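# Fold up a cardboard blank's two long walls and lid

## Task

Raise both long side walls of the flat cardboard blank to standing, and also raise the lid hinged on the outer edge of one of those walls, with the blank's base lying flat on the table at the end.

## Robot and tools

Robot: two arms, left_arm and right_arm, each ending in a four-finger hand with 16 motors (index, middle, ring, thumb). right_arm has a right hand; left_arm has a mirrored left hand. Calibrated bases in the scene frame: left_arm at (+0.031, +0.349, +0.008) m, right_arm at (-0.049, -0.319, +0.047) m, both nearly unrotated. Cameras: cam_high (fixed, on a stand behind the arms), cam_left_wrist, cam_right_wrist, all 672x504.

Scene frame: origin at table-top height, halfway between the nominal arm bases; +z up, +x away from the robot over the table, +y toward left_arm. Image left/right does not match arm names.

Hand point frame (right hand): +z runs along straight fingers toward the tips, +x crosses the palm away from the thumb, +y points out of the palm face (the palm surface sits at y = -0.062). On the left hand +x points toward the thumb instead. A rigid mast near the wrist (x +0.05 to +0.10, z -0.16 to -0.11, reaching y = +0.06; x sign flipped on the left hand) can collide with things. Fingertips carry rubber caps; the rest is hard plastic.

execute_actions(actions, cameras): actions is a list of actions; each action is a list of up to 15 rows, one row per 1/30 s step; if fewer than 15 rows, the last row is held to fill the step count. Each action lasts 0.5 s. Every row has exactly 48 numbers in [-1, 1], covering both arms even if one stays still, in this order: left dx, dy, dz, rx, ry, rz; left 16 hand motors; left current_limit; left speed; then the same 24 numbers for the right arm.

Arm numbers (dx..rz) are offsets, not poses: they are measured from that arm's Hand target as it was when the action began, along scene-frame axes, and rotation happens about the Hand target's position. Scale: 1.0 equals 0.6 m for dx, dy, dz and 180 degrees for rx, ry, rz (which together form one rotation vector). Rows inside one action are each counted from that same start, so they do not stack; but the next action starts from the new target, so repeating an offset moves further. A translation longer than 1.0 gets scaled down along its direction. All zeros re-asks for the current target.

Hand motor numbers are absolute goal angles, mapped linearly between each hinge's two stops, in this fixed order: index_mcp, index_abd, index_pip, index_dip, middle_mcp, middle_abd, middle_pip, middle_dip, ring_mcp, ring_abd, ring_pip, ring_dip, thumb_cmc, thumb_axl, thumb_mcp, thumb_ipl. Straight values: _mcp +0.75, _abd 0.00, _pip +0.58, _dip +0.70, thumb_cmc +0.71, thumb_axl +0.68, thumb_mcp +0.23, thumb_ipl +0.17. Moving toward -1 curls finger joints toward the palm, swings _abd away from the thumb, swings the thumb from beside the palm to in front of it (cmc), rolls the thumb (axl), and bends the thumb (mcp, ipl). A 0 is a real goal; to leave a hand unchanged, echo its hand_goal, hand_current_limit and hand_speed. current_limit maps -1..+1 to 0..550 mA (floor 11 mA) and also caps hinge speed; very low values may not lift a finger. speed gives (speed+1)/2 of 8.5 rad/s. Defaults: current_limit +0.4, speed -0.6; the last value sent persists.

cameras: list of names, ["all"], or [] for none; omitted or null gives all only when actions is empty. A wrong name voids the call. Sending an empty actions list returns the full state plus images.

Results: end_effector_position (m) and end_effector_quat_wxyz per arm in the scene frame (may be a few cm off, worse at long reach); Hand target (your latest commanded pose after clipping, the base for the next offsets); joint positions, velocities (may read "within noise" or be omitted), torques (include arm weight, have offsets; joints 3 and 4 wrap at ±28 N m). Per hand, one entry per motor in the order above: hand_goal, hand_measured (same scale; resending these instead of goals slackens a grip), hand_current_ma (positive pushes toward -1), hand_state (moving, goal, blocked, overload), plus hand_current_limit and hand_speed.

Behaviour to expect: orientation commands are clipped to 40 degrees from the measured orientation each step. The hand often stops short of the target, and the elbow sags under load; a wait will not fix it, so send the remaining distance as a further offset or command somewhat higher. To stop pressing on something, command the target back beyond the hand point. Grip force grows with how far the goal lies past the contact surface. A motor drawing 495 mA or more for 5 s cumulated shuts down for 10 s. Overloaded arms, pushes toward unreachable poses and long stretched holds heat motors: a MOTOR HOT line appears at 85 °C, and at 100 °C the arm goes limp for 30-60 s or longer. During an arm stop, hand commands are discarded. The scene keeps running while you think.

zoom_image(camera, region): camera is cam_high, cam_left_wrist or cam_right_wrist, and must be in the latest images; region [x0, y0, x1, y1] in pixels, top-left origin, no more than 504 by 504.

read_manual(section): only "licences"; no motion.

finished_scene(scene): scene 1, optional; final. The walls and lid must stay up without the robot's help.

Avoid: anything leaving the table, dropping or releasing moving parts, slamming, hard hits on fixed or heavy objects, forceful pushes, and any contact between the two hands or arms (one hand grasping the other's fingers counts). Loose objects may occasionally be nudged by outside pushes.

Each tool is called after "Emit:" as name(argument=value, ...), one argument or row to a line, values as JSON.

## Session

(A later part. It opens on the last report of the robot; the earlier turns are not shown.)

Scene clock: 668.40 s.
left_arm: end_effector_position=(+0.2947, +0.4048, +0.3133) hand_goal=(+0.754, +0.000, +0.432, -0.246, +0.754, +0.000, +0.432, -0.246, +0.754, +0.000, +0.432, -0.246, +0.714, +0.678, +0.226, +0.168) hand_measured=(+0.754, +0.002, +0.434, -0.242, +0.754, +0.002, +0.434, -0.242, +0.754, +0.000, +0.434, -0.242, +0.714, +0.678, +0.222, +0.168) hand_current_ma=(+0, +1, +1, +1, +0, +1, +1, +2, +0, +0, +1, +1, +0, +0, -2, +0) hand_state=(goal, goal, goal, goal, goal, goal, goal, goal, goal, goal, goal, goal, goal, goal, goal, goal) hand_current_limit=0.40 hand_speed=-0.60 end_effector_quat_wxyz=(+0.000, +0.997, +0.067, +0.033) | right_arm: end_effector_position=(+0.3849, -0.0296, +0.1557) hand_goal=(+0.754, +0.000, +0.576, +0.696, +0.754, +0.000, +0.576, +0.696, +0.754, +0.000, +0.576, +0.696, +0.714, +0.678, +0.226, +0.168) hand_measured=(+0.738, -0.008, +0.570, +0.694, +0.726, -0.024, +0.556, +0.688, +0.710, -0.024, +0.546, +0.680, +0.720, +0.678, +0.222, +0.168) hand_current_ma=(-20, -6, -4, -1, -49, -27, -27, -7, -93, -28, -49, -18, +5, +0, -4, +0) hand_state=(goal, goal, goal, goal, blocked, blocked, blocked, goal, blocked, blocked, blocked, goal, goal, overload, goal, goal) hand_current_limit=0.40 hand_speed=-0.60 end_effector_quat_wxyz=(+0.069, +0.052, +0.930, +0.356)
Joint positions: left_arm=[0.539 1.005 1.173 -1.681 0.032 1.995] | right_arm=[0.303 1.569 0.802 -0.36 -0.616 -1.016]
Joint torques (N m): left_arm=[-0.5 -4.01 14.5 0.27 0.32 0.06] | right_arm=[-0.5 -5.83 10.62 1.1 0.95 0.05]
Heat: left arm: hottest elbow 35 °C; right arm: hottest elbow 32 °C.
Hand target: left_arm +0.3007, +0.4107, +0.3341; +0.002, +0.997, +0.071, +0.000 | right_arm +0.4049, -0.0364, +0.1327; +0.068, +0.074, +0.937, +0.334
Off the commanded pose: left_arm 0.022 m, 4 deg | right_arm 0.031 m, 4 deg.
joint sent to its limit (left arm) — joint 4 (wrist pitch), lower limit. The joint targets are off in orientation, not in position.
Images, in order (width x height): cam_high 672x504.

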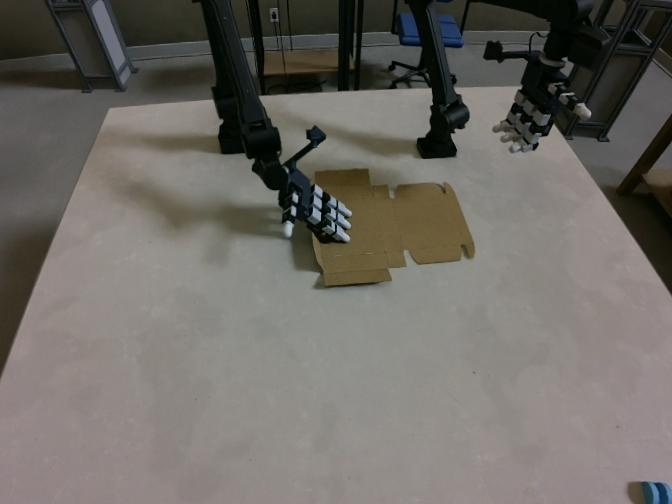

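Emit:
execute_actions(
  actions=[
    [[0.12,0,-0.1,0,0,-0.045,0.754,0,0.432,-0.246,0.754,0,0.432,-0.246,0.754,0,0.432,-0.246,0.714,0.678,0.226,0.168,0.4,-0.6,-0.02,0,0,0,0,0,0.754,0,0.576,0.696,0.754,0,0.576,0.696,0.754,0,0.576,0.696,0.714,0.678,0.226,0.168,0.4,-0.6]],
    [[0,0,-0.13,0,0,0,0.754,0,0.432,-0.246,0.754,0,0.432,-0.246,0.754,0,0.432,-0.246,0.714,0.678,0.226,0.168,0.4,-0.6,0,0,0,0,0,0,0.754,0,0.576,0.696,0.754,0,0.576,0.696,0.754,0,0.576,0.696,0.714,0.678,0.226,0.168,0.4,-0.6]],
    [[0,-0.02,-0.11,0,0,0,0.754,0,0.432,-0.246,0.754,0,0.432,-0.246,0.754,0,0.432,-0.246,0.714,0.678,0.226,0.168,0.4,-0.6,0,0,0,0,0,0,0.754,0,0.576,0.696,0.754,0,0.576,0.696,0.754,0,0.576,0.696,0.714,0.678,0.226,0.168,0.4,-0.6]],
  ],
  cameras=["cam_high","cam_left_wrist"],
)

Scene clock: 691.83 s.
left_arm: end_effector_position=(+0.3711, +0.4007, +0.1335) hand_goal=(+0.754, +0.000, +0.432, -0.246, +0.754, +0.000, +0.432, -0.246, +0.754, +0.000, +0.432, -0.246, +0.714, +0.678, +0.226, +0.168) hand_measured=(+0.754, +0.002, +0.434, -0.242, +0.754, +0.002, +0.434, -0.242, +0.754, +0.000, +0.434, -0.242, +0.714, +0.678, +0.222, +0.168) hand_current_ma=(+0, +0, +1, +1, +0, +0, +1, +1, +0, +0, +1, +1, +0, +0, -2, +0) hand_state=(goal, goal, goal, goal, goal, goal, goal, goal, goal, goal, goal, goal, goal, goal, goal, goal) hand_current_limit=0.40 hand_speed=-0.60 end_effector_quat_wxyz=(+0.002, +1.000, -0.001, +0.000) | right_arm: end_effector_position=(+0.3884, -0.0302, +0.1563) hand_goal=(+0.754, +0.000, +0.576, +0.696, +0.754, +0.000, +0.576, +0.696, +0.754, +0.000, +0.576, +0.696, +0.714, +0.678, +0.226, +0.168) hand_measured=(+0.738, -0.008, +0.570, +0.694, +0.726, -0.024, +0.556, +0.688, +0.710, -0.024, +0.546, +0.680, +0.720, +0.678, +0.222, +0.168) hand_current_ma=(-20, -6, -4, -1, -49, -27, -27, -7, -93, -28, -49, -18, +5, +0, -4, +0) hand_state=(goal, goal, goal, goal, blocked, blocked, blocked, goal, blocked, blocked, blocked, goal, goal, overload, goal, goal) hand_current_limit=0.40 hand_speed=-0.60 end_effector_quat_wxyz=(+0.073, +0.058, +0.930, +0.356)
Joint positions: left_arm=[0.389 1.312 0.934 -1.194 0.004 1.982] | right_arm=[0.303 1.569 0.802 -0.348 -0.609 -1.001]
Joint torques (N m): left_arm=[-1.61 -7.18 8.39 0.9 0.25 -0.04] | right_arm=[-0.03 -7.47 7.91 1.22 0.84 0.02]
Heat: left arm: hottest elbow 36 °C; right arm: hottest elbow 32 °C.
Hand target: left_arm +0.3726, +0.3987, +0.1300; +0.002, +1.000, +0.000, +0.000 | right_arm +0.3929, -0.0364, +0.1327; +0.068, +0.074, +0.937, +0.334
Off the commanded pose: left_arm 0.004 m, 0 deg | right_arm 0.025 m, 3 deg.
camera_calibration:
cam_left_wrist: T_world_to_cam=[[-0.772705, 0.634719, 0.00769786, -0.00676077], [0.45428, 0.544488, 0.705098, -0.520908], [0.443348, 0.54833, -0.709068, -0.165354], [0, 0, 0, 1]] pos_world=[0.304723, 0.378588, 0.250096]
Images, in order (width x height): cam_high 672x504, cam_left_wrist 672x504.

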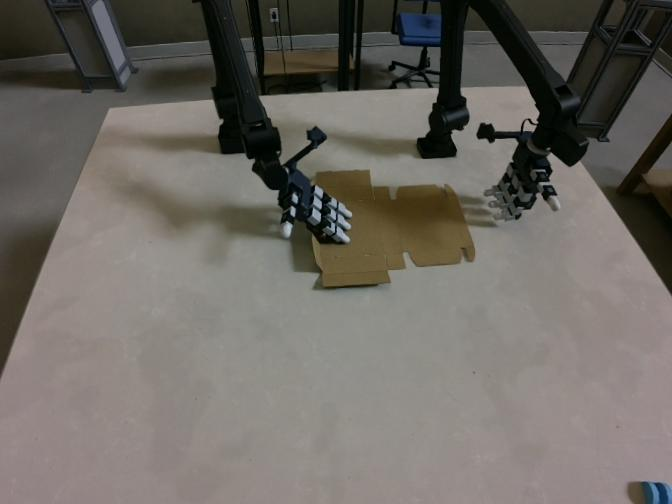

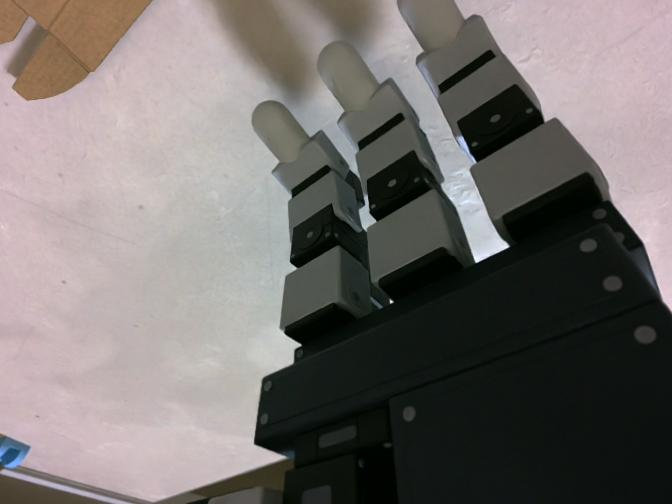

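Emit:
execute_actions(
  actions=[
    [[0,-0.05,-0.045,0,0,0,0.754,0,0.432,-0.246,0.754,0,0.432,-0.246,0.754,0,0.432,-0.246,0.714,0.678,0.226,0.168,0.4,-0.6,0,0,0,0,0,0,0.754,0,0.576,0.696,0.754,0,0.576,0.696,0.754,0,0.576,0.696,0.714,0.678,0.226,0.168,0.4,-0.6]],
    [[0,-0.06,0,0,0,0,0.754,0,0.432,-0.246,0.754,0,0.432,-0.246,0.754,0,0.432,-0.246,0.714,0.678,0.226,0.168,0.4,-0.6,0,0,0,0,0,0,0.754,0,0.576,0.696,0.754,0,0.576,0.696,0.754,0,0.576,0.696,0.714,0.678,0.226,0.168,0.4,-0.6]],
  ],
  cameras=["cam_high","cam_left_wrist"],
)

Emit:
zoom_image(
  camera="cam_high",
  region=[320, 140, 520, 280],
)

Scene clock: 699.70 s.
left_arm: end_effector_position=(+0.3736, +0.3335, +0.1034) hand_goal=(+0.754, +0.000, +0.432, -0.246, +0.754, +0.000, +0.432, -0.246, +0.754, +0.000, +0.432, -0.246, +0.714, +0.678, +0.226, +0.168) hand_measured=(+0.754, +0.002, +0.434, -0.242, +0.754, +0.002, +0.434, -0.242, +0.754, +0.000, +0.434, -0.242, +0.714, +0.678, +0.222, +0.168) hand_current_ma=(+0, +0, +1, +1, +0, +0, +1, +1, +0, +0, +1, +1, +0, +0, -2, +0) hand_state=(goal, goal, goal, goal, goal, goal, goal, goal, goal, goal, goal, goal, goal, goal, goal, goal) hand_current_limit=0.40 hand_speed=-0.60 end_effector_quat_wxyz=(+0.004, +1.000, -0.003, -0.004) | right_arm: end_effector_position=(+0.3884, -0.0302, +0.1562) hand_goal=(+0.754, +0.000, +0.576, +0.696, +0.754, +0.000, +0.576, +0.696, +0.754, +0.000, +0.576, +0.696, +0.714, +0.678, +0.226, +0.168) hand_measured=(+0.738, -0.008, +0.570, +0.694, +0.726, -0.024, +0.556, +0.688, +0.710, -0.024, +0.546, +0.680, +0.720, +0.678, +0.222, +0.168) hand_current_ma=(-20, -6, -4, -1, -49, -27, -27, -7, -93, -28, -49, -18, +5, +0, -4, +0) hand_state=(goal, goal, goal, goal, blocked, blocked, blocked, goal, blocked, blocked, blocked, goal, goal, overload, goal, goal) hand_current_limit=0.40 hand_speed=-0.60 end_effector_quat_wxyz=(+0.073, +0.058, +0.930, +0.356)
Joint positions: left_arm=[0.198 1.306 0.841 -1.115 0.007 1.795] | right_arm=[0.303 1.569 0.802 -0.348 -0.609 -1.001]
Joint torques (N m): left_arm=[-1.49 -7.88 7.69 0.65 0.15 -0.06] | right_arm=[0.03 -7.59 7.82 1.24 0.83 0.02]
Heat: left arm: hottest elbow 35 °C; right arm: hottest elbow 32 °C.
Hand target: left_arm +0.3727, +0.3327, +0.1030; +0.002, +1.000, +0.000, +0.000 | right_arm +0.3929, -0.0364, +0.1327; +0.068, +0.074, +0.937, +0.334
Off the commanded pose: left_arm 0.001 m, 1 deg | right_arm 0.025 m, 3 deg.
camera_calibration:
cam_left_wrist: T_world_to_cam=[[-0.769952, 0.638011, 0.0107171, 0.035614], [0.462049, 0.54586, 0.698962, -0.46693], [0.440096, 0.543119, -0.715079, -0.147363], [0, 0, 0, 1]] pos_world=[0.30802, 0.312192, 0.220609]
Images, in order (width x height): cam_high 672x504, cam_left_wrist 672x504.

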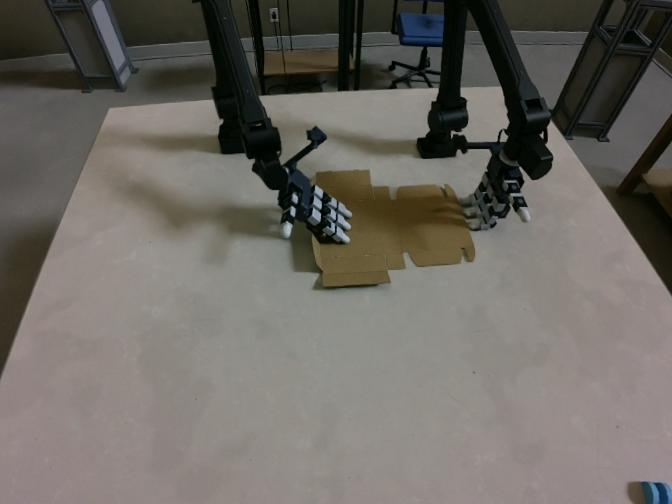

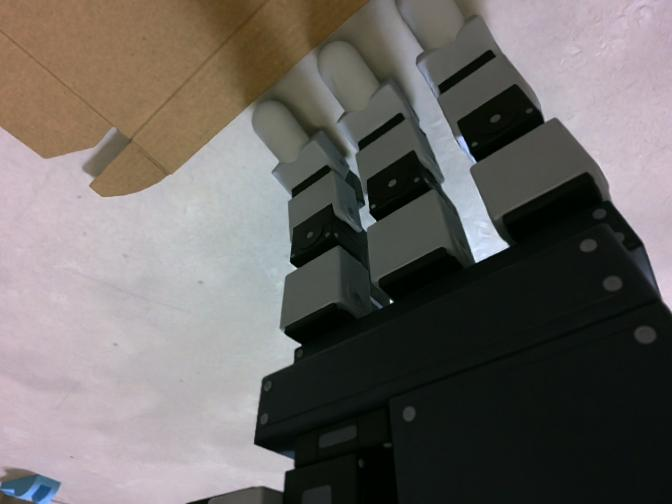

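Scaled by 2.520 from the camera's 672x504 image, which has a finer 960x720 frame.

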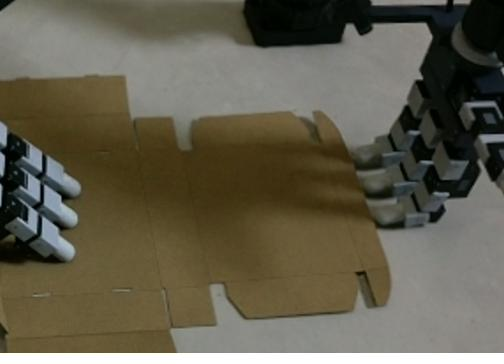

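Emit:
execute_actions(
  actions=[
    [[0,-0.04,0,0,0,0,0.754,0,0.432,-0.246,0.754,0,0.432,-0.246,0.754,0,0.432,-0.246,0.714,0.678,0.226,0.168,0.4,-0.6,0,0,0,0,0,0,0.754,0,0.576,0.696,0.754,0,0.576,0.696,0.754,0,0.576,0.696,0.714,0.678,0.226,0.168,0.4,-0.6]],
    [[0,-0.02,0.015,0,0,0,0.754,0,0.432,-0.246,0.754,0,0.432,-0.246,0.754,0,0.432,-0.246,0.714,0.678,0.226,0.168,0.4,-0.6,0,0,0,0,0,0,0.754,0,0.576,0.696,0.754,0,0.576,0.696,0.754,0,0.576,0.696,0.714,0.678,0.226,0.168,0.4,-0.6]],
  ],
  cameras=["cam_high","cam_left_wrist"],
)

Emit:
zoom_image(
  camera="cam_high",
  region=[320, 140, 520, 280],
)

Scene clock: 705.47 s.
left_arm: end_effector_position=(+0.3764, +0.3137, +0.1089) hand_goal=(+0.754, +0.000, +0.432, -0.246, +0.754, +0.000, +0.432, -0.246, +0.754, +0.000, +0.432, -0.246, +0.714, +0.678, +0.226, +0.168) hand_measured=(+0.782, +0.002, +0.450, -0.238, +0.792, +0.002, +0.458, -0.236, +0.798, +0.000, +0.452, -0.242, +0.714, +0.678, +0.222, +0.168) hand_current_ma=(+33, +0, +16, +4, +55, +0, +26, +6, +71, +0, +18, +1, +0, +0, -2, +0) hand_state=(blocked, goal, goal, goal, blocked, goal, blocked, goal, blocked, goal, goal, goal, goal, goal, goal, goal) hand_current_limit=0.40 hand_speed=-0.60 end_effector_quat_wxyz=(-0.015, +1.000, +0.008, +0.004) | right_arm: end_effector_position=(+0.3895, -0.0315, +0.1558) hand_goal=(+0.754, +0.000, +0.576, +0.696, +0.754, +0.000, +0.576, +0.696, +0.754, +0.000, +0.576, +0.696, +0.714, +0.678, +0.226, +0.168) hand_measured=(+0.738, -0.008, +0.570, +0.694, +0.726, -0.024, +0.556, +0.688, +0.710, -0.024, +0.546, +0.680, +0.720, +0.678, +0.222, +0.168) hand_current_ma=(-20, -5, -4, -1, -49, -27, -27, -7, -93, -28, -49, -18, +5, +0, -4, +0) hand_state=(goal, goal, goal, goal, blocked, blocked, blocked, goal, blocked, blocked, blocked, goal, goal, overload, goal, goal) hand_current_limit=0.40 hand_speed=-0.60 end_effector_quat_wxyz=(+0.074, +0.060, +0.930, +0.354)
Joint positions: left_arm=[0.117 1.273 0.837 -1.123 -0.03 1.692] | right_arm=[0.301 1.569 0.802 -0.348 -0.606 -1]
Joint torques (N m): left_arm=[-3.37 -6.77 8.31 -0.08 1.65 -0.11] | right_arm=[0.21 -7.65 7.9 1.13 0.74 0]
Heat: left arm: hottest elbow 35 °C; right arm: hottest elbow 32 °C.
Hand target: left_arm +0.3727, +0.2968, +0.1121; +0.002, +1.000, +0.000, +0.000 | right_arm +0.3929, -0.0364, +0.1327; +0.068, +0.074, +0.937, +0.334
Off the commanded pose: left_arm 0.018 m, 2 deg | right_arm 0.024 m, 3 deg.
camera_calibration:
cam_left_wrist: T_world_to_cam=[[-0.783893, 0.620439, 0.0238311, 0.0596941], [0.439672, 0.527584, 0.726872, -0.450103], [0.438407, 0.580268, -0.686359, -0.148113], [0, 0, 0, 1]] pos_world=[0.309625, 0.286376, 0.224087]
Images, in order (width x height): cam_high 672x504, cam_left_wrist 672x504.

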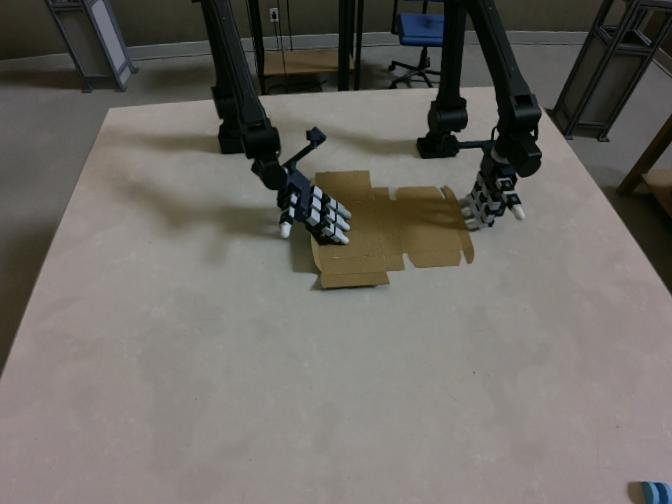

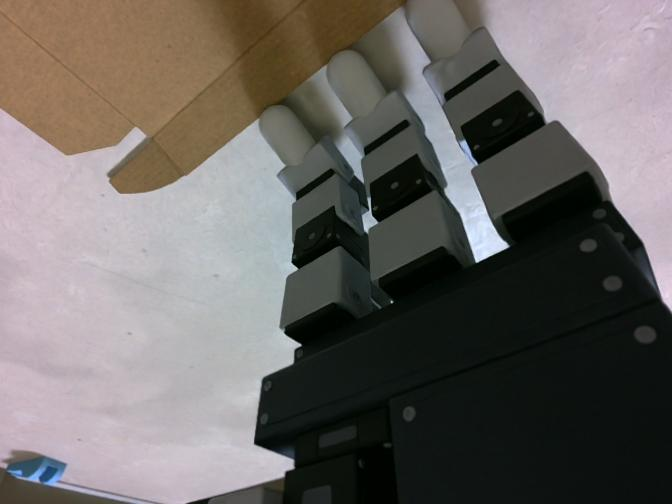

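Scaled by 2.520 from the camera's 672x504 image, which has a finer 960x720 frame.

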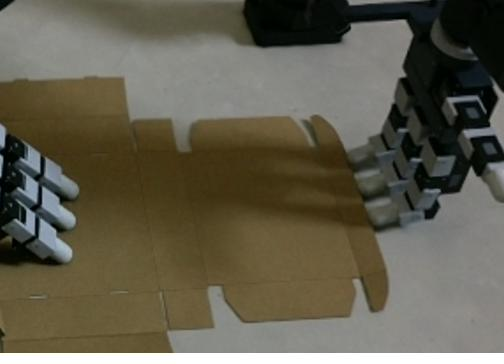

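Emit:
execute_actions(
  actions=[
    [[0,-0.005,0.02,0,0,0,0.754,0,0.432,-0.246,0.754,0,0.432,-0.246,0.754,0,0.432,-0.246,0.714,0.678,0.226,0.168,0.4,-0.6,0,0,0,0,0,0,0.754,0,0.576,0.696,0.754,0,0.576,0.696,0.754,0,0.576,0.696,0.714,0.678,0.226,0.168,0.4,-0.6]],
    [[0,-0.005,0.02,0,0,0,0.754,0,0.432,-0.246,0.754,0,0.432,-0.246,0.754,0,0.432,-0.246,0.714,0.678,0.226,0.168,0.4,-0.6,0,0,0,0,0,0,0.754,0,0.576,0.696,0.754,0,0.576,0.696,0.754,0,0.576,0.696,0.714,0.678,0.226,0.168,0.4,-0.6]],
  ],
  cameras=["cam_high","cam_left_wrist"],
)

Emit:
zoom_image(
  camera="cam_high",
  region=[320, 140, 520, 280],
)

Scene clock: 710.60 s.
left_arm: end_effector_position=(+0.3698, +0.3078, +0.1223) hand_goal=(+0.754, +0.000, +0.432, -0.246, +0.754, +0.000, +0.432, -0.246, +0.754, +0.000, +0.432, -0.246, +0.714, +0.678, +0.226, +0.168) hand_measured=(+0.800, +0.018, +0.460, -0.238, +0.808, +0.012, +0.464, -0.236, +0.756, +0.004, +0.436, -0.242, +0.714, +0.678, +0.222, +0.168) hand_current_ma=(+75, +13, +30, +4, +98, +7, +39, +6, +0, +1, +1, +1, +0, +0, -2, +0) hand_state=(blocked, goal, blocked, goal, blocked, goal, blocked, goal, goal, goal, goal, goal, goal, goal, goal, goal) hand_current_limit=0.40 hand_speed=-0.60 end_effector_quat_wxyz=(-0.015, +1.000, +0.022, -0.003) | right_arm: end_effector_position=(+0.3904, -0.0328, +0.1559) hand_goal=(+0.754, +0.000, +0.576, +0.696, +0.754, +0.000, +0.576, +0.696, +0.754, +0.000, +0.576, +0.696, +0.714, +0.678, +0.226, +0.168) hand_measured=(+0.738, -0.004, +0.572, +0.694, +0.726, -0.024, +0.556, +0.686, +0.710, -0.026, +0.546, +0.684, +0.720, +0.678, +0.222, +0.168) hand_current_ma=(-20, -3, -3, -1, -49, -27, -27, -9, -93, -32, -49, -12, +5, +0, -4, +0) hand_state=(goal, goal, goal, goal, blocked, blocked, blocked, goal, blocked, blocked, blocked, goal, goal, overload, goal, goal) hand_current_limit=0.40 hand_speed=-0.60 end_effector_quat_wxyz=(+0.074, +0.062, +0.930, +0.355)
Joint positions: left_arm=[0.1 1.239 0.846 -1.181 -0.03 1.647] | right_arm=[0.298 1.569 0.802 -0.348 -0.606 -1]
Joint torques (N m): left_arm=[-2.96 -6.48 11.25 -0.59 1.69 0.07] | right_arm=[0.56 -7.24 7.86 1.13 0.74 0.03]
Heat: left arm: hottest elbow 35 °C; right arm: hottest elbow 32 °C.
Hand target: left_arm +0.3728, +0.2906, +0.1361; +0.002, +1.000, +0.000, +0.000 | right_arm +0.3930, -0.0365, +0.1328; +0.068, +0.074, +0.937, +0.334
Off the commanded pose: left_arm 0.022 m, 3 deg | right_arm 0.024 m, 3 deg.
camera_calibration:
cam_left_wrist: T_world_to_cam=[[-0.800529, 0.598403, 0.0326679, 0.0697554], [0.433684, 0.540827, 0.720711, -0.454934], [0.413608, 0.591117, -0.692466, -0.125913], [0, 0, 0, 1]] pos_world=[0.305218, 0.278728, 0.238407]
Images, in order (width x height): cam_high 672x504, cam_left_wrist 672x504.

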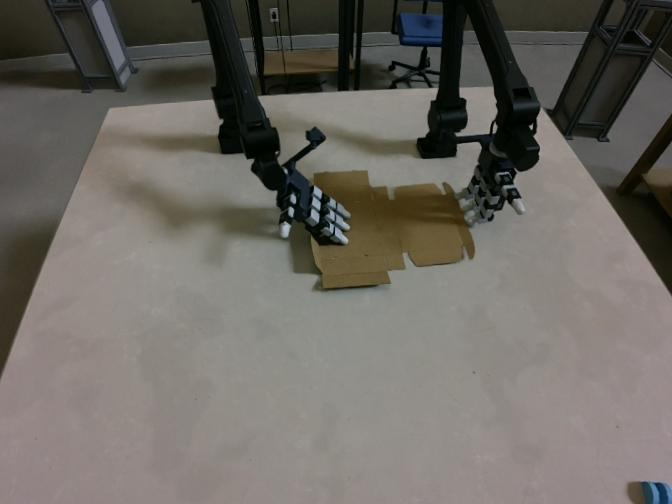

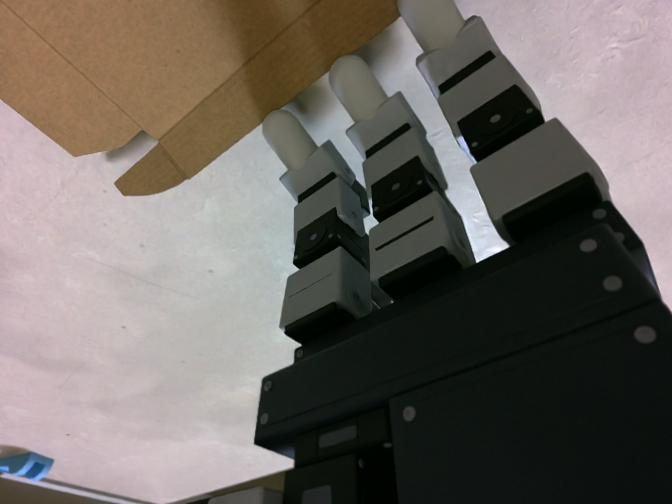

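Scaled by 2.520 from the camera's 672x504 image, which has a finer 960x720 frame.

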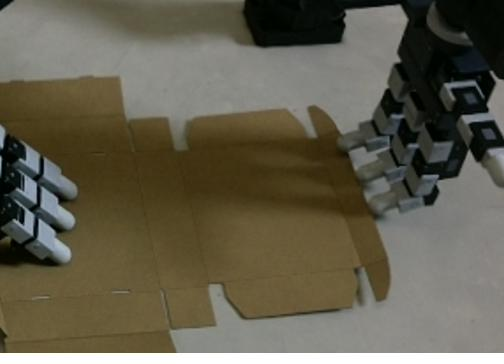

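Emit:
execute_actions(
  actions=[
    [[0,-0.005,0.02,0,0,0,0.754,0,0.432,-0.246,0.754,0,0.432,-0.246,0.754,0,0.432,-0.246,0.714,0.678,0.226,0.168,0.4,-0.6,0,0,0,0,0,0,0.754,0,0.576,0.696,0.754,0,0.576,0.696,0.754,0,0.576,0.696,0.714,0.678,0.226,0.168,0.4,-0.6]],
    [[0,-0.01,0.02,0,0,0,0.754,0,0.432,-0.246,0.754,0,0.432,-0.246,0.754,0,0.432,-0.246,0.714,0.678,0.226,0.168,0.4,-0.6,0,0,0,0,0,0,0.754,0,0.576,0.696,0.754,0,0.576,0.696,0.754,0,0.576,0.696,0.714,0.678,0.226,0.168,0.4,-0.6]],
  ],
  cameras=["cam_high","cam_left_wrist"],
)

Emit:
zoom_image(
  camera="cam_high",
  region=[320, 140, 520, 280],
)

Scene clock: 720.13 s.
left_arm: end_effector_position=(+0.3693, +0.2999, +0.1464) hand_goal=(+0.754, +0.000, +0.432, -0.246, +0.754, +0.000, +0.432, -0.246, +0.754, +0.000, +0.432, -0.246, +0.714, +0.678, +0.226, +0.168) hand_measured=(+0.802, +0.020, +0.460, -0.238, +0.810, +0.014, +0.466, -0.236, +0.756, +0.004, +0.436, -0.242, +0.714, +0.678, +0.222, +0.168) hand_current_ma=(+84, +14, +30, +4, +106, +8, +43, +7, +0, +1, +1, +1, +0, +0, -2, +0) hand_state=(blocked, goal, blocked, goal, blocked, goal, blocked, goal, goal, goal, goal, goal, goal, goal, goal, goal) hand_current_limit=0.40 hand_speed=-0.60 end_effector_quat_wxyz=(-0.015, +1.000, +0.023, -0.004) | right_arm: end_effector_position=(+0.3904, -0.0328, +0.1559) hand_goal=(+0.754, +0.000, +0.576, +0.696, +0.754, +0.000, +0.576, +0.696, +0.754, +0.000, +0.576, +0.696, +0.714, +0.678, +0.226, +0.168) hand_measured=(+0.738, -0.004, +0.572, +0.694, +0.726, -0.024, +0.556, +0.686, +0.710, -0.026, +0.546, +0.684, +0.720, +0.678, +0.222, +0.168) hand_current_ma=(-20, -3, -3, -1, -49, -27, -27, -9, -93, -32, -49, -12, +5, +0, -4, +0) hand_state=(goal, goal, goal, goal, blocked, blocked, blocked, goal, blocked, blocked, blocked, goal, goal, overload, goal, goal) hand_current_limit=0.40 hand_speed=-0.60 end_effector_quat_wxyz=(+0.074, +0.062, +0.930, +0.355)
Joint positions: left_arm=[0.075 1.211 0.891 -1.256 -0.03 1.62] | right_arm=[0.298 1.569 0.802 -0.348 -0.606 -1]
Joint torques (N m): left_arm=[-3.6 -6.36 11.95 -0.47 1.66 0.13] | right_arm=[0.21 -7.53 7.9 1.33 0.74 0.02]
Heat: left arm: hottest elbow 34 °C; right arm: hottest elbow 31 °C.
Hand target: left_arm +0.3727, +0.2817, +0.1601; +0.002, +1.000, +0.000, +0.000 | right_arm +0.3930, -0.0364, +0.1328; +0.068, +0.074, +0.937, +0.334
Off the commanded pose: left_arm 0.023 m, 3 deg | right_arm 0.024 m, 3 deg.
camera_calibration:
cam_left_wrist: T_world_to_cam=[[-0.801626, 0.596835, 0.0344012, 0.0738969], [0.434026, 0.54145, 0.720037, -0.468058], [0.411117, 0.592131, -0.693082, -0.103692], [0, 0, 0, 1]] pos_world=[0.305017, 0.270725, 0.26261]
Images, in order (width x height): cam_high 672x504, cam_left_wrist 672x504.

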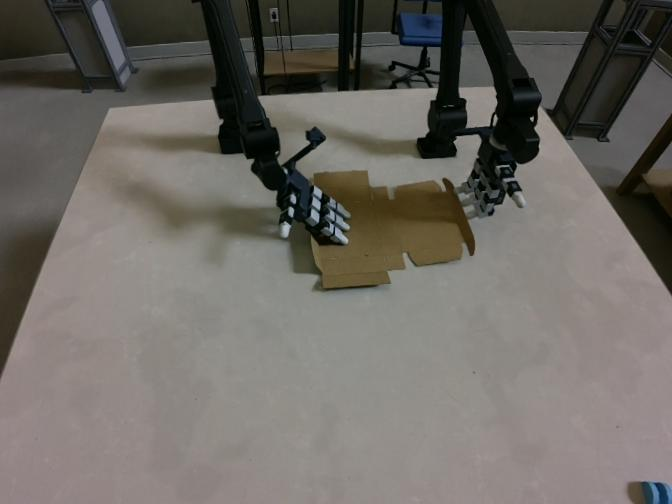

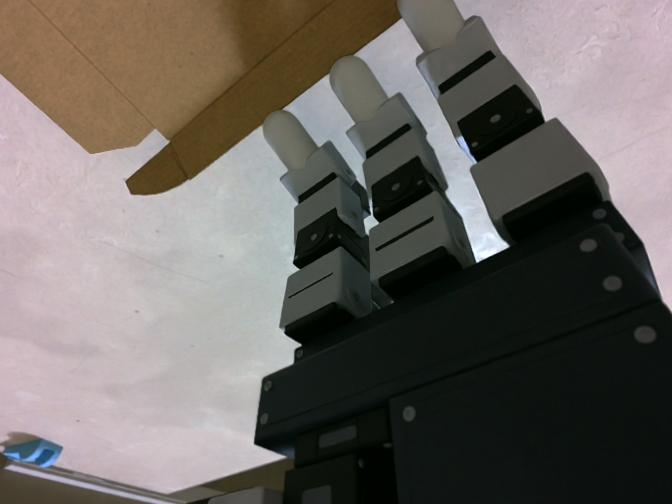

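Scaled by 2.520 from the camera's 672x504 image, which has a finer 960x720 frame.

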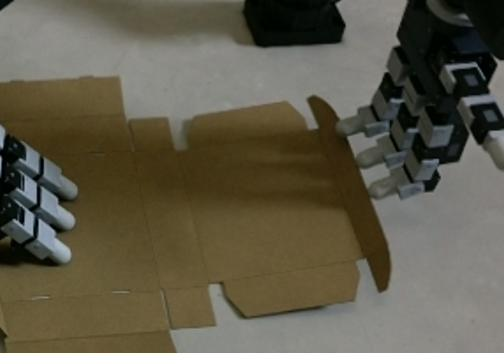

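Emit:
execute_actions(
  actions=[
    [[0,-0.01,0.03,0,0,0,0.754,0,0.432,-0.246,0.754,0,0.432,-0.246,0.754,0,0.432,-0.246,0.714,0.678,0.226,0.168,0.4,-0.6,0,0,0,0,0,0,0.754,0,0.576,0.696,0.754,0,0.576,0.696,0.754,0,0.576,0.696,0.714,0.678,0.226,0.168,0.4,-0.6]],
    [[0,-0.015,0.03,0,0,0,0.754,0,0.432,-0.246,0.754,0,0.432,-0.246,0.754,0,0.432,-0.246,0.714,0.678,0.226,0.168,0.4,-0.6,0,0,0,0,0,0,0.754,0,0.576,0.696,0.754,0,0.576,0.696,0.754,0,0.576,0.696,0.714,0.678,0.226,0.168,0.4,-0.6]],
  ],
  cameras=["cam_high","cam_left_wrist"],
)

Emit:
zoom_image(
  camera="cam_high",
  region=[320, 140, 520, 280],
)

Scene clock: 727.43 s.
left_arm: end_effector_position=(+0.3690, +0.2847, +0.1834) hand_goal=(+0.754, +0.000, +0.432, -0.246, +0.754, +0.000, +0.432, -0.246, +0.754, +0.000, +0.432, -0.246, +0.714, +0.678, +0.226, +0.168) hand_measured=(+0.804, +0.018, +0.460, -0.242, +0.810, +0.012, +0.466, -0.236, +0.756, +0.004, +0.436, -0.242, +0.714, +0.678, +0.222, +0.168) hand_current_ma=(+86, +13, +30, +2, +107, +7, +43, +7, +0, +1, +1, +1, +0, +0, -2, +0) hand_state=(blocked, goal, blocked, goal, blocked, goal, blocked, goal, goal, goal, goal, goal, goal, goal, goal, goal) hand_current_limit=0.40 hand_speed=-0.60 end_effector_quat_wxyz=(-0.015, +1.000, +0.021, -0.004) | right_arm: end_effector_position=(+0.3904, -0.0328, +0.1559) hand_goal=(+0.754, +0.000, +0.576, +0.696, +0.754, +0.000, +0.576, +0.696, +0.754, +0.000, +0.576, +0.696, +0.714, +0.678, +0.226, +0.168) hand_measured=(+0.738, -0.004, +0.572, +0.694, +0.726, -0.024, +0.556, +0.686, +0.710, -0.026, +0.546, +0.684, +0.720, +0.678, +0.222, +0.168) hand_current_ma=(-20, -3, -3, -1, -49, -27, -27, -9, -93, -32, -49, -12, +5, +0, -4, +0) hand_state=(goal, goal, goal, goal, blocked, blocked, blocked, goal, blocked, blocked, blocked, goal, goal, overload, goal, goal) hand_current_limit=0.40 hand_speed=-0.60 end_effector_quat_wxyz=(+0.074, +0.062, +0.930, +0.355)
Joint positions: left_arm=[0.027 1.18 0.967 -1.364 -0.03 1.575] | right_arm=[0.298 1.569 0.802 -0.348 -0.606 -1]
Joint torques (N m): left_arm=[-4.31 -6.18 12.3 -0.4 1.7 0.05] | right_arm=[0.21 -7.36 7.86 1.26 0.73 0]
Heat: left arm: hottest elbow 34 °C; right arm: hottest elbow 31 °C.
Hand target: left_arm +0.3728, +0.2667, +0.1961; +0.002, +1.000, +0.000, +0.000 | right_arm +0.3930, -0.0364, +0.1328; +0.068, +0.074, +0.937, +0.334
Off the commanded pose: left_arm 0.022 m, 3 deg | right_arm 0.024 m, 3 deg.
camera_calibration:
cam_left_wrist: T_world_to_cam=[[-0.79953, 0.599619, 0.0347651, 0.0797928], [0.436066, 0.539697, 0.720121, -0.486606], [0.413036, 0.590918, -0.692977, -0.0693102], [0, 0, 0, 1]] pos_world=[0.304617, 0.255731, 0.299611]
Images, in order (width x height): cam_high 672x504, cam_left_wrist 672x504.

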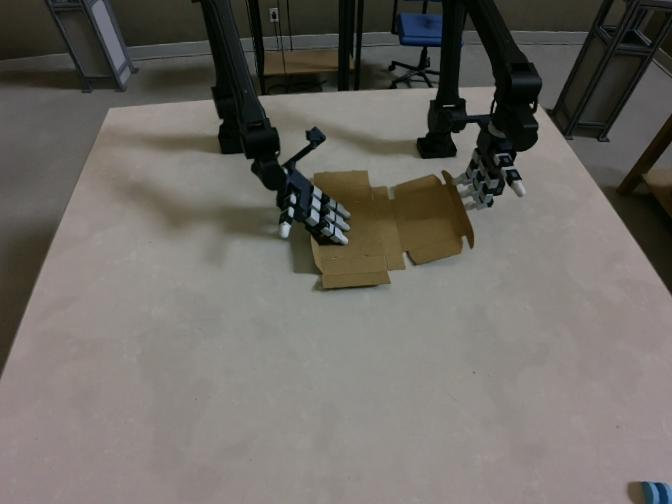

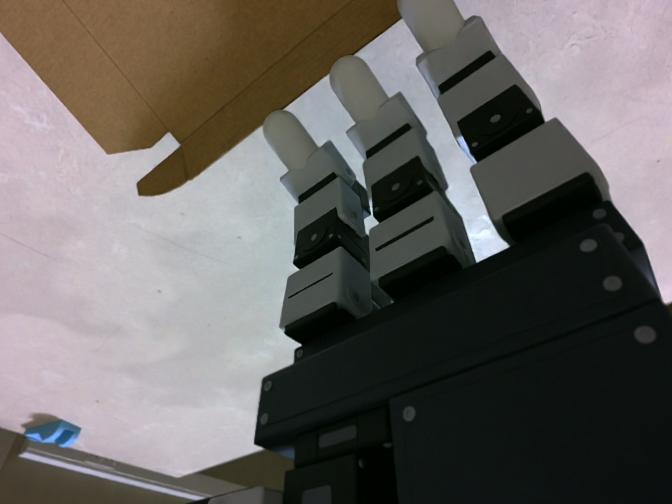

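Scaled by 2.520 from the camera's 672x504 image, which has a finer 960x720 frame.

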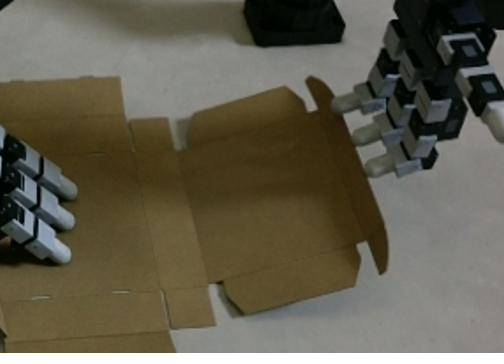

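Emit:
execute_actions(
  actions=[
    [[0,-0.025,0.03,0,0,0,0.754,0,0.432,-0.246,0.754,0,0.432,-0.246,0.754,0,0.432,-0.246,0.714,0.678,0.226,0.168,0.4,-0.6,0,0,0,0,0,0,0.754,0,0.576,0.696,0.754,0,0.576,0.696,0.754,0,0.576,0.696,0.714,0.678,0.226,0.168,0.4,-0.6]],
    [[0,-0.03,0.03,0,0,0,0.754,0,0.432,-0.246,0.754,0,0.432,-0.246,0.754,0,0.432,-0.246,0.714,0.678,0.226,0.168,0.4,-0.6,0,0,0,0,0,0,0.754,0,0.576,0.696,0.754,0,0.576,0.696,0.754,0,0.576,0.696,0.714,0.678,0.226,0.168,0.4,-0.6]],
    [[0,-0.035,0.025,0,0,0,0.754,0,0.432,-0.246,0.754,0,0.432,-0.246,0.754,0,0.432,-0.246,0.714,0.678,0.226,0.168,0.4,-0.6,0,0,0,0,0,0,0.754,0,0.576,0.696,0.754,0,0.576,0.696,0.754,0,0.576,0.696,0.714,0.678,0.226,0.168,0.4,-0.6]],
  ],
  cameras=["cam_high","cam_left_wrist"],
)

Emit:
zoom_image(
  camera="cam_high",
  region=[320, 140, 520, 280],
)

Scene clock: 736.63 s.
left_arm: end_effector_position=(+0.3685, +0.2287, +0.2403) hand_goal=(+0.754, +0.000, +0.432, -0.246, +0.754, +0.000, +0.432, -0.246, +0.754, +0.000, +0.432, -0.246, +0.714, +0.678, +0.226, +0.168) hand_measured=(+0.804, +0.004, +0.446, -0.254, +0.810, -0.002, +0.462, -0.250, +0.756, +0.004, +0.434, -0.242, +0.714, +0.678, +0.222, +0.168) hand_current_ma=(+86, +1, +10, -5, +107, +0, +34, -1, +0, +1, +1, +1, +0, +0, -2, +0) hand_state=(blocked, goal, goal, goal, blocked, goal, blocked, goal, goal, goal, goal, goal, goal, goal, goal, goal) hand_current_limit=0.40 hand_speed=-0.60 end_effector_quat_wxyz=(-0.012, +1.000, +0.015, +0.001) | right_arm: end_effector_position=(+0.3904, -0.0328, +0.1559) hand_goal=(+0.754, +0.000, +0.576, +0.696, +0.754, +0.000, +0.576, +0.696, +0.754, +0.000, +0.576, +0.696, +0.714, +0.678, +0.226, +0.168) hand_measured=(+0.738, -0.004, +0.572, +0.694, +0.726, -0.024, +0.556, +0.686, +0.710, -0.026, +0.546, +0.684, +0.720, +0.678, +0.222, +0.168) hand_current_ma=(-20, -2, -2, -1, -49, -27, -27, -9, -93, -32, -49, -12, +5, +0, -4, +0) hand_state=(goal, goal, goal, goal, blocked, blocked, blocked, goal, blocked, blocked, blocked, goal, goal, overload, goal, goal) hand_current_limit=0.40 hand_speed=-0.60 end_effector_quat_wxyz=(+0.074, +0.062, +0.930, +0.355)
Joint positions: left_arm=[-0.148 1.161 1.101 -1.513 -0.024 1.413] | right_arm=[0.298 1.569 0.802 -0.348 -0.606 -1]
Joint torques (N m): left_arm=[-3.49 -4.72 11.86 0.12 1.37 0] | right_arm=[0.38 -7.65 7.9 1.22 0.76 -0.01]
Heat: left arm: hottest elbow 35 °C; right arm: hottest elbow 31 °C.
Hand target: left_arm +0.3727, +0.2127, +0.2471; +0.002, +1.000, +0.000, +0.000 | right_arm +0.3930, -0.0364, +0.1328; +0.068, +0.074, +0.937, +0.334
Off the commanded pose: left_arm 0.018 m, 2 deg | right_arm 0.024 m, 3 deg.
camera_calibration:
cam_left_wrist: T_world_to_cam=[[-0.792424, 0.609496, 0.024055, 0.108737], [0.436312, 0.53882, 0.720628, -0.497174], [0.426259, 0.581538, -0.692905, 0.000626469], [0, 0, 0, 1]] pos_world=[0.302821, 0.201248, 0.356096]
Images, in order (width x height): cam_high 672x504, cam_left_wrist 672x504.

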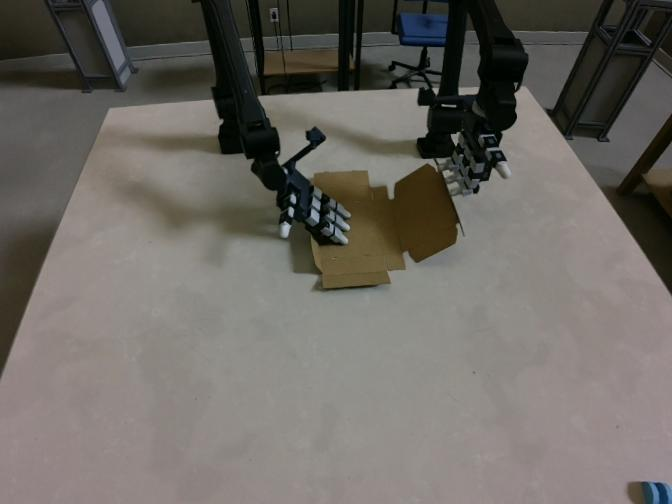

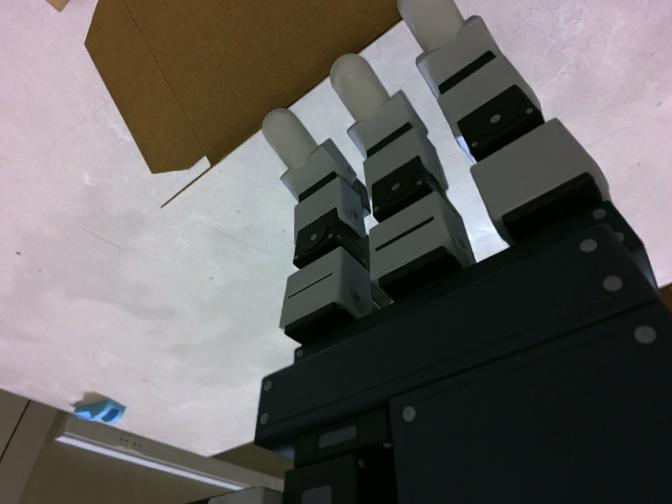

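Scaled by 2.520 from the camera's 672x504 image, which has a finer 960x720 frame.

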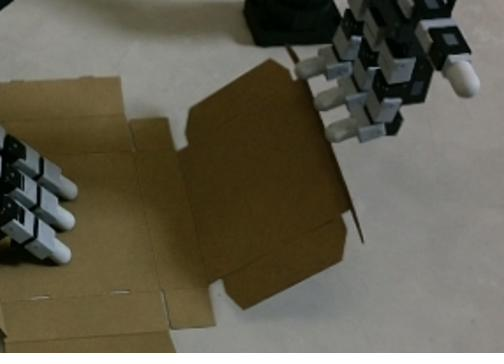

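Emit:
execute_actions(
  actions=[
    [[0,-0.04,0.02,0,0,0,0.754,0,0.432,-0.246,0.754,0,0.432,-0.246,0.754,0,0.432,-0.246,0.714,0.678,0.226,0.168,0.4,-0.6,0,0,0,0,0,0,0.754,0,0.576,0.696,0.754,0,0.576,0.696,0.754,0,0.576,0.696,0.714,0.678,0.226,0.168,0.4,-0.6]],
    [[0,-0.04,0.015,0,0,0,0.754,0,0.432,-0.246,0.754,0,0.432,-0.246,0.754,0,0.432,-0.246,0.714,0.678,0.226,0.168,0.4,-0.6,0,0,0,0,0,0,0.754,0,0.576,0.696,0.754,0,0.576,0.696,0.754,0,0.576,0.696,0.714,0.678,0.226,0.168,0.4,-0.6]],
  ],
  cameras=["cam_high","cam_left_wrist"],
)

Emit:
zoom_image(
  camera="cam_high",
  region=[320, 140, 520, 280],
)

Scene clock: 745.03 s.
left_arm: end_effector_position=(+0.3656, +0.1755, +0.2716) hand_goal=(+0.754, +0.000, +0.432, -0.246, +0.754, +0.000, +0.432, -0.246, +0.754, +0.000, +0.432, -0.246, +0.714, +0.678, +0.226, +0.168) hand_measured=(+0.766, -0.002, +0.426, -0.260, +0.772, -0.004, +0.426, -0.262, +0.752, +0.002, +0.432, -0.246, +0.714, +0.678, +0.222, +0.168) hand_current_ma=(+9, -1, -3, -10, +18, -1, -3, -14, -1, +0, +0, +0, +0, +0, -2, +0) hand_state=(goal, goal, goal, goal, goal, goal, goal, goal, goal, goal, goal, goal, goal, goal, goal, goal) hand_current_limit=0.40 hand_speed=-0.60 end_effector_quat_wxyz=(-0.001, +1.000, +0.006, +0.011) | right_arm: end_effector_position=(+0.3904, -0.0328, +0.1559) hand_goal=(+0.754, +0.000, +0.576, +0.696, +0.754, +0.000, +0.576, +0.696, +0.754, +0.000, +0.576, +0.696, +0.714, +0.678, +0.226, +0.168) hand_measured=(+0.738, -0.004, +0.572, +0.694, +0.726, -0.024, +0.556, +0.686, +0.710, -0.026, +0.546, +0.684, +0.720, +0.678, +0.222, +0.168) hand_current_ma=(-20, -2, -2, -1, -49, -27, -27, -9, -93, -32, -49, -12, +5, +0, -4, +0) hand_state=(goal, goal, goal, goal, blocked, blocked, blocked, goal, blocked, blocked, blocked, goal, goal, overload, goal, goal) hand_current_limit=0.40 hand_speed=-0.60 end_effector_quat_wxyz=(+0.074, +0.062, +0.930, +0.355)
Joint positions: left_arm=[-0.302 1.169 1.183 -1.565 -0.008 1.277] | right_arm=[0.298 1.569 0.802 -0.348 -0.606 -1]
Joint torques (N m): left_arm=[-2.02 -3.6 11.51 0.69 0.65 0.02] | right_arm=[0.09 -7.41 7.94 1.22 0.73 -0.02]
Heat: left arm: hottest elbow 35 °C; right arm: hottest elbow 31 °C.
Hand target: left_arm +0.3727, +0.1647, +0.2680; +0.002, +1.000, +0.000, +0.000 | right_arm +0.3930, -0.0364, +0.1328; +0.068, +0.074, +0.937, +0.334
Off the commanded pose: left_arm 0.013 m, 1 deg | right_arm 0.024 m, 3 deg.
camera_calibration:
cam_left_wrist: T_world_to_cam=[[-0.780953, 0.624572, -0.00475896, 0.139018], [0.432272, 0.545973, 0.717673, -0.488685], [0.450836, 0.558412, -0.696364, 0.0505248], [0, 0, 0, 1]] pos_world=[0.297033, 0.151769, 0.386561]
Images, in order (width x height): cam_high 672x504, cam_left_wrist 672x504.

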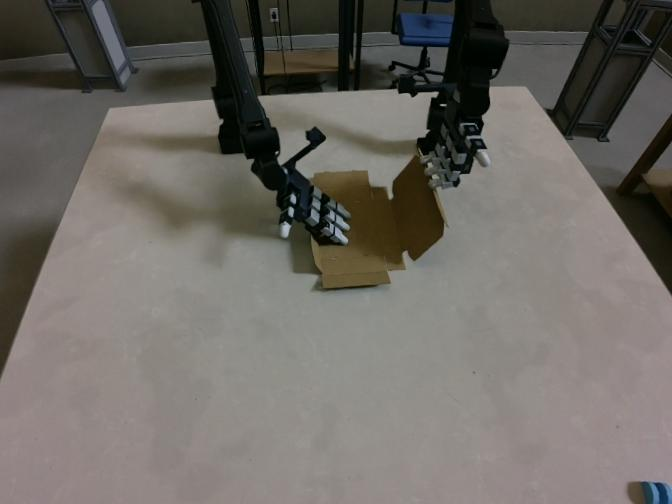

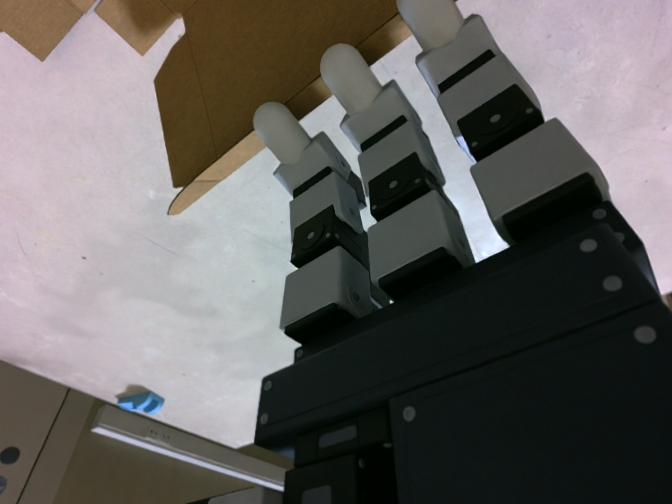

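Scaled by 2.520 from the camera's 672x504 image, which has a finer 960x720 frame.

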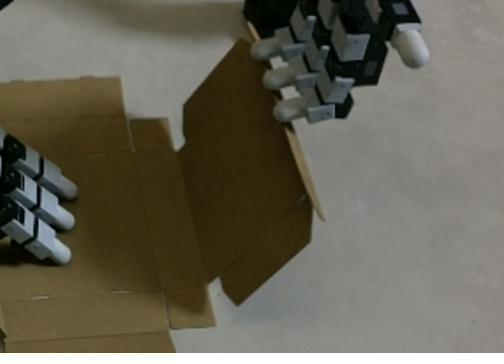

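Emit:
execute_actions(
  actions=[
    [[0,-0.045,-0.01,0,0,0,0.754,0,0.432,-0.246,0.754,0,0.432,-0.246,0.754,0,0.432,-0.246,0.714,0.678,0.226,0.168,0.4,-0.6,0,0,0,0,0,0,0.754,0,0.576,0.696,0.754,0,0.576,0.696,0.754,0,0.576,0.696,0.714,0.678,0.226,0.168,0.4,-0.6]],
    [[0,-0.03,-0.03,0,0,0,0.754,0,0.432,-0.246,0.754,0,0.432,-0.246,0.754,0,0.432,-0.246,0.714,0.678,0.226,0.168,0.4,-0.6,0,0,0,0,0,0,0.754,0,0.576,0.696,0.754,0,0.576,0.696,0.754,0,0.576,0.696,0.714,0.678,0.226,0.168,0.4,-0.6]],
  ],
  cameras=["cam_high","cam_left_wrist"],
)

Emit:
zoom_image(
  camera="cam_high",
  region=[280, 130, 480, 290],
)

Scene clock: 753.03 s.
left_arm: end_effector_position=(+0.3645, +0.1255, +0.2662) hand_goal=(+0.754, +0.000, +0.432, -0.246, +0.754, +0.000, +0.432, -0.246, +0.754, +0.000, +0.432, -0.246, +0.714, +0.678, +0.226, +0.168) hand_measured=(+0.748, -0.008, +0.422, -0.260, +0.748, -0.008, +0.422, -0.262, +0.746, -0.004, +0.422, -0.260, +0.714, +0.678, +0.222, +0.168) hand_current_ma=(-3, -3, -7, -10, -4, -3, -6, -14, -4, -2, -7, -11, +0, +0, -2, +0) hand_state=(goal, goal, goal, goal, goal, goal, goal, goal, goal, goal, goal, goal, goal, goal, goal, goal) hand_current_limit=0.40 hand_speed=-0.60 end_effector_quat_wxyz=(+0.009, +1.000, -0.006, +0.015) | right_arm: end_effector_position=(+0.3904, -0.0328, +0.1559) hand_goal=(+0.754, +0.000, +0.576, +0.696, +0.754, +0.000, +0.576, +0.696, +0.754, +0.000, +0.576, +0.696, +0.714, +0.678, +0.226, +0.168) hand_measured=(+0.738, -0.004, +0.572, +0.694, +0.726, -0.024, +0.556, +0.686, +0.710, -0.026, +0.546, +0.684, +0.720, +0.678, +0.222, +0.168) hand_current_ma=(-20, -2, -2, -1, -49, -27, -27, -9, -93, -32, -49, -12, +5, +0, -4, +0) hand_state=(goal, goal, goal, goal, blocked, blocked, blocked, goal, blocked, blocked, blocked, goal, goal, overload, goal, goal) hand_current_limit=0.40 hand_speed=-0.60 end_effector_quat_wxyz=(+0.074, +0.062, +0.930, +0.355)
Joint positions: left_arm=[-0.435 1.207 1.194 -1.523 0.005 1.167] | right_arm=[0.298 1.569 0.802 -0.348 -0.606 -1]
Joint torques (N m): left_arm=[-1.38 -4.01 8.17 1.59 0.05 -0.11] | right_arm=[0.73 -7.24 7.9 1.09 0.75 0]
Heat: left arm: hottest elbow 35 °C; right arm: hottest elbow 31 °C.
Hand target: left_arm +0.3727, +0.1197, +0.2442; +0.002, +1.000, +0.000, +0.000 | right_arm +0.3930, -0.0364, +0.1328; +0.068, +0.074, +0.937, +0.334
Off the commanded pose: left_arm 0.024 m, 2 deg | right_arm 0.024 m, 3 deg.
camera_calibration:
cam_left_wrist: T_world_to_cam=[[-0.766303, 0.642028, -0.0241007, 0.167033], [0.439101, 0.550742, 0.709841, -0.458097], [0.469011, 0.53337, -0.70395, 0.0737908], [0, 0, 0, 1]] pos_world=[0.294539, 0.105696, 0.381146]
Images, in order (width x height): cam_high 672x504, cam_left_wrist 672x504.

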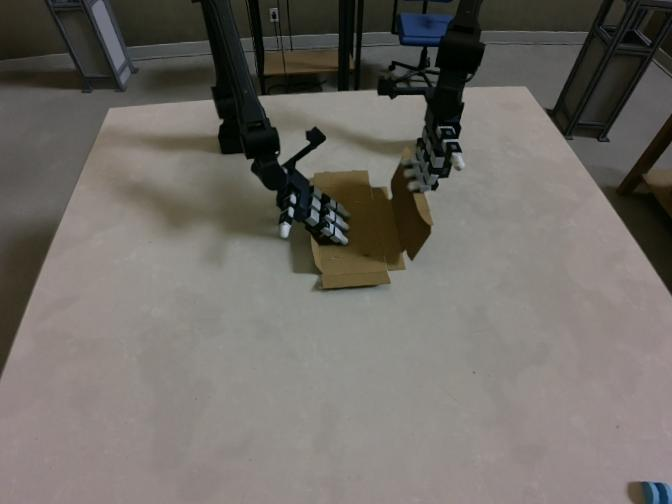

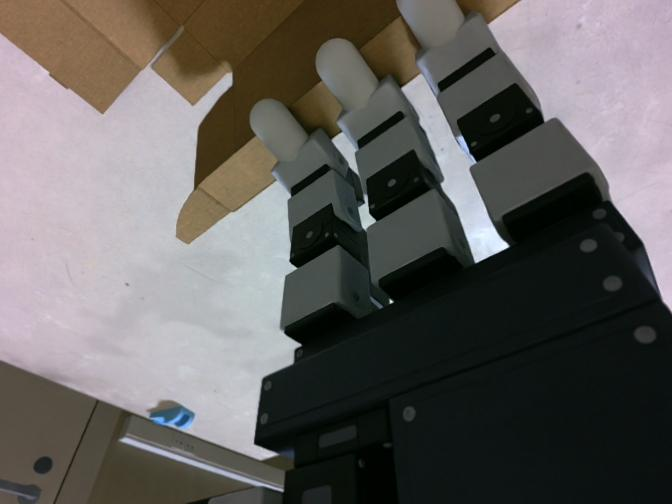

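Scaled by 2.520 from the camera's 672x504 image, which has a finer 960x720 frame.

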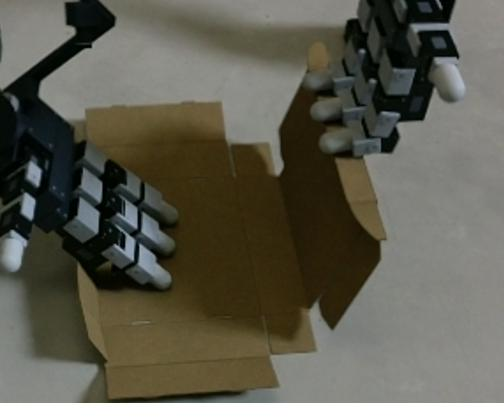

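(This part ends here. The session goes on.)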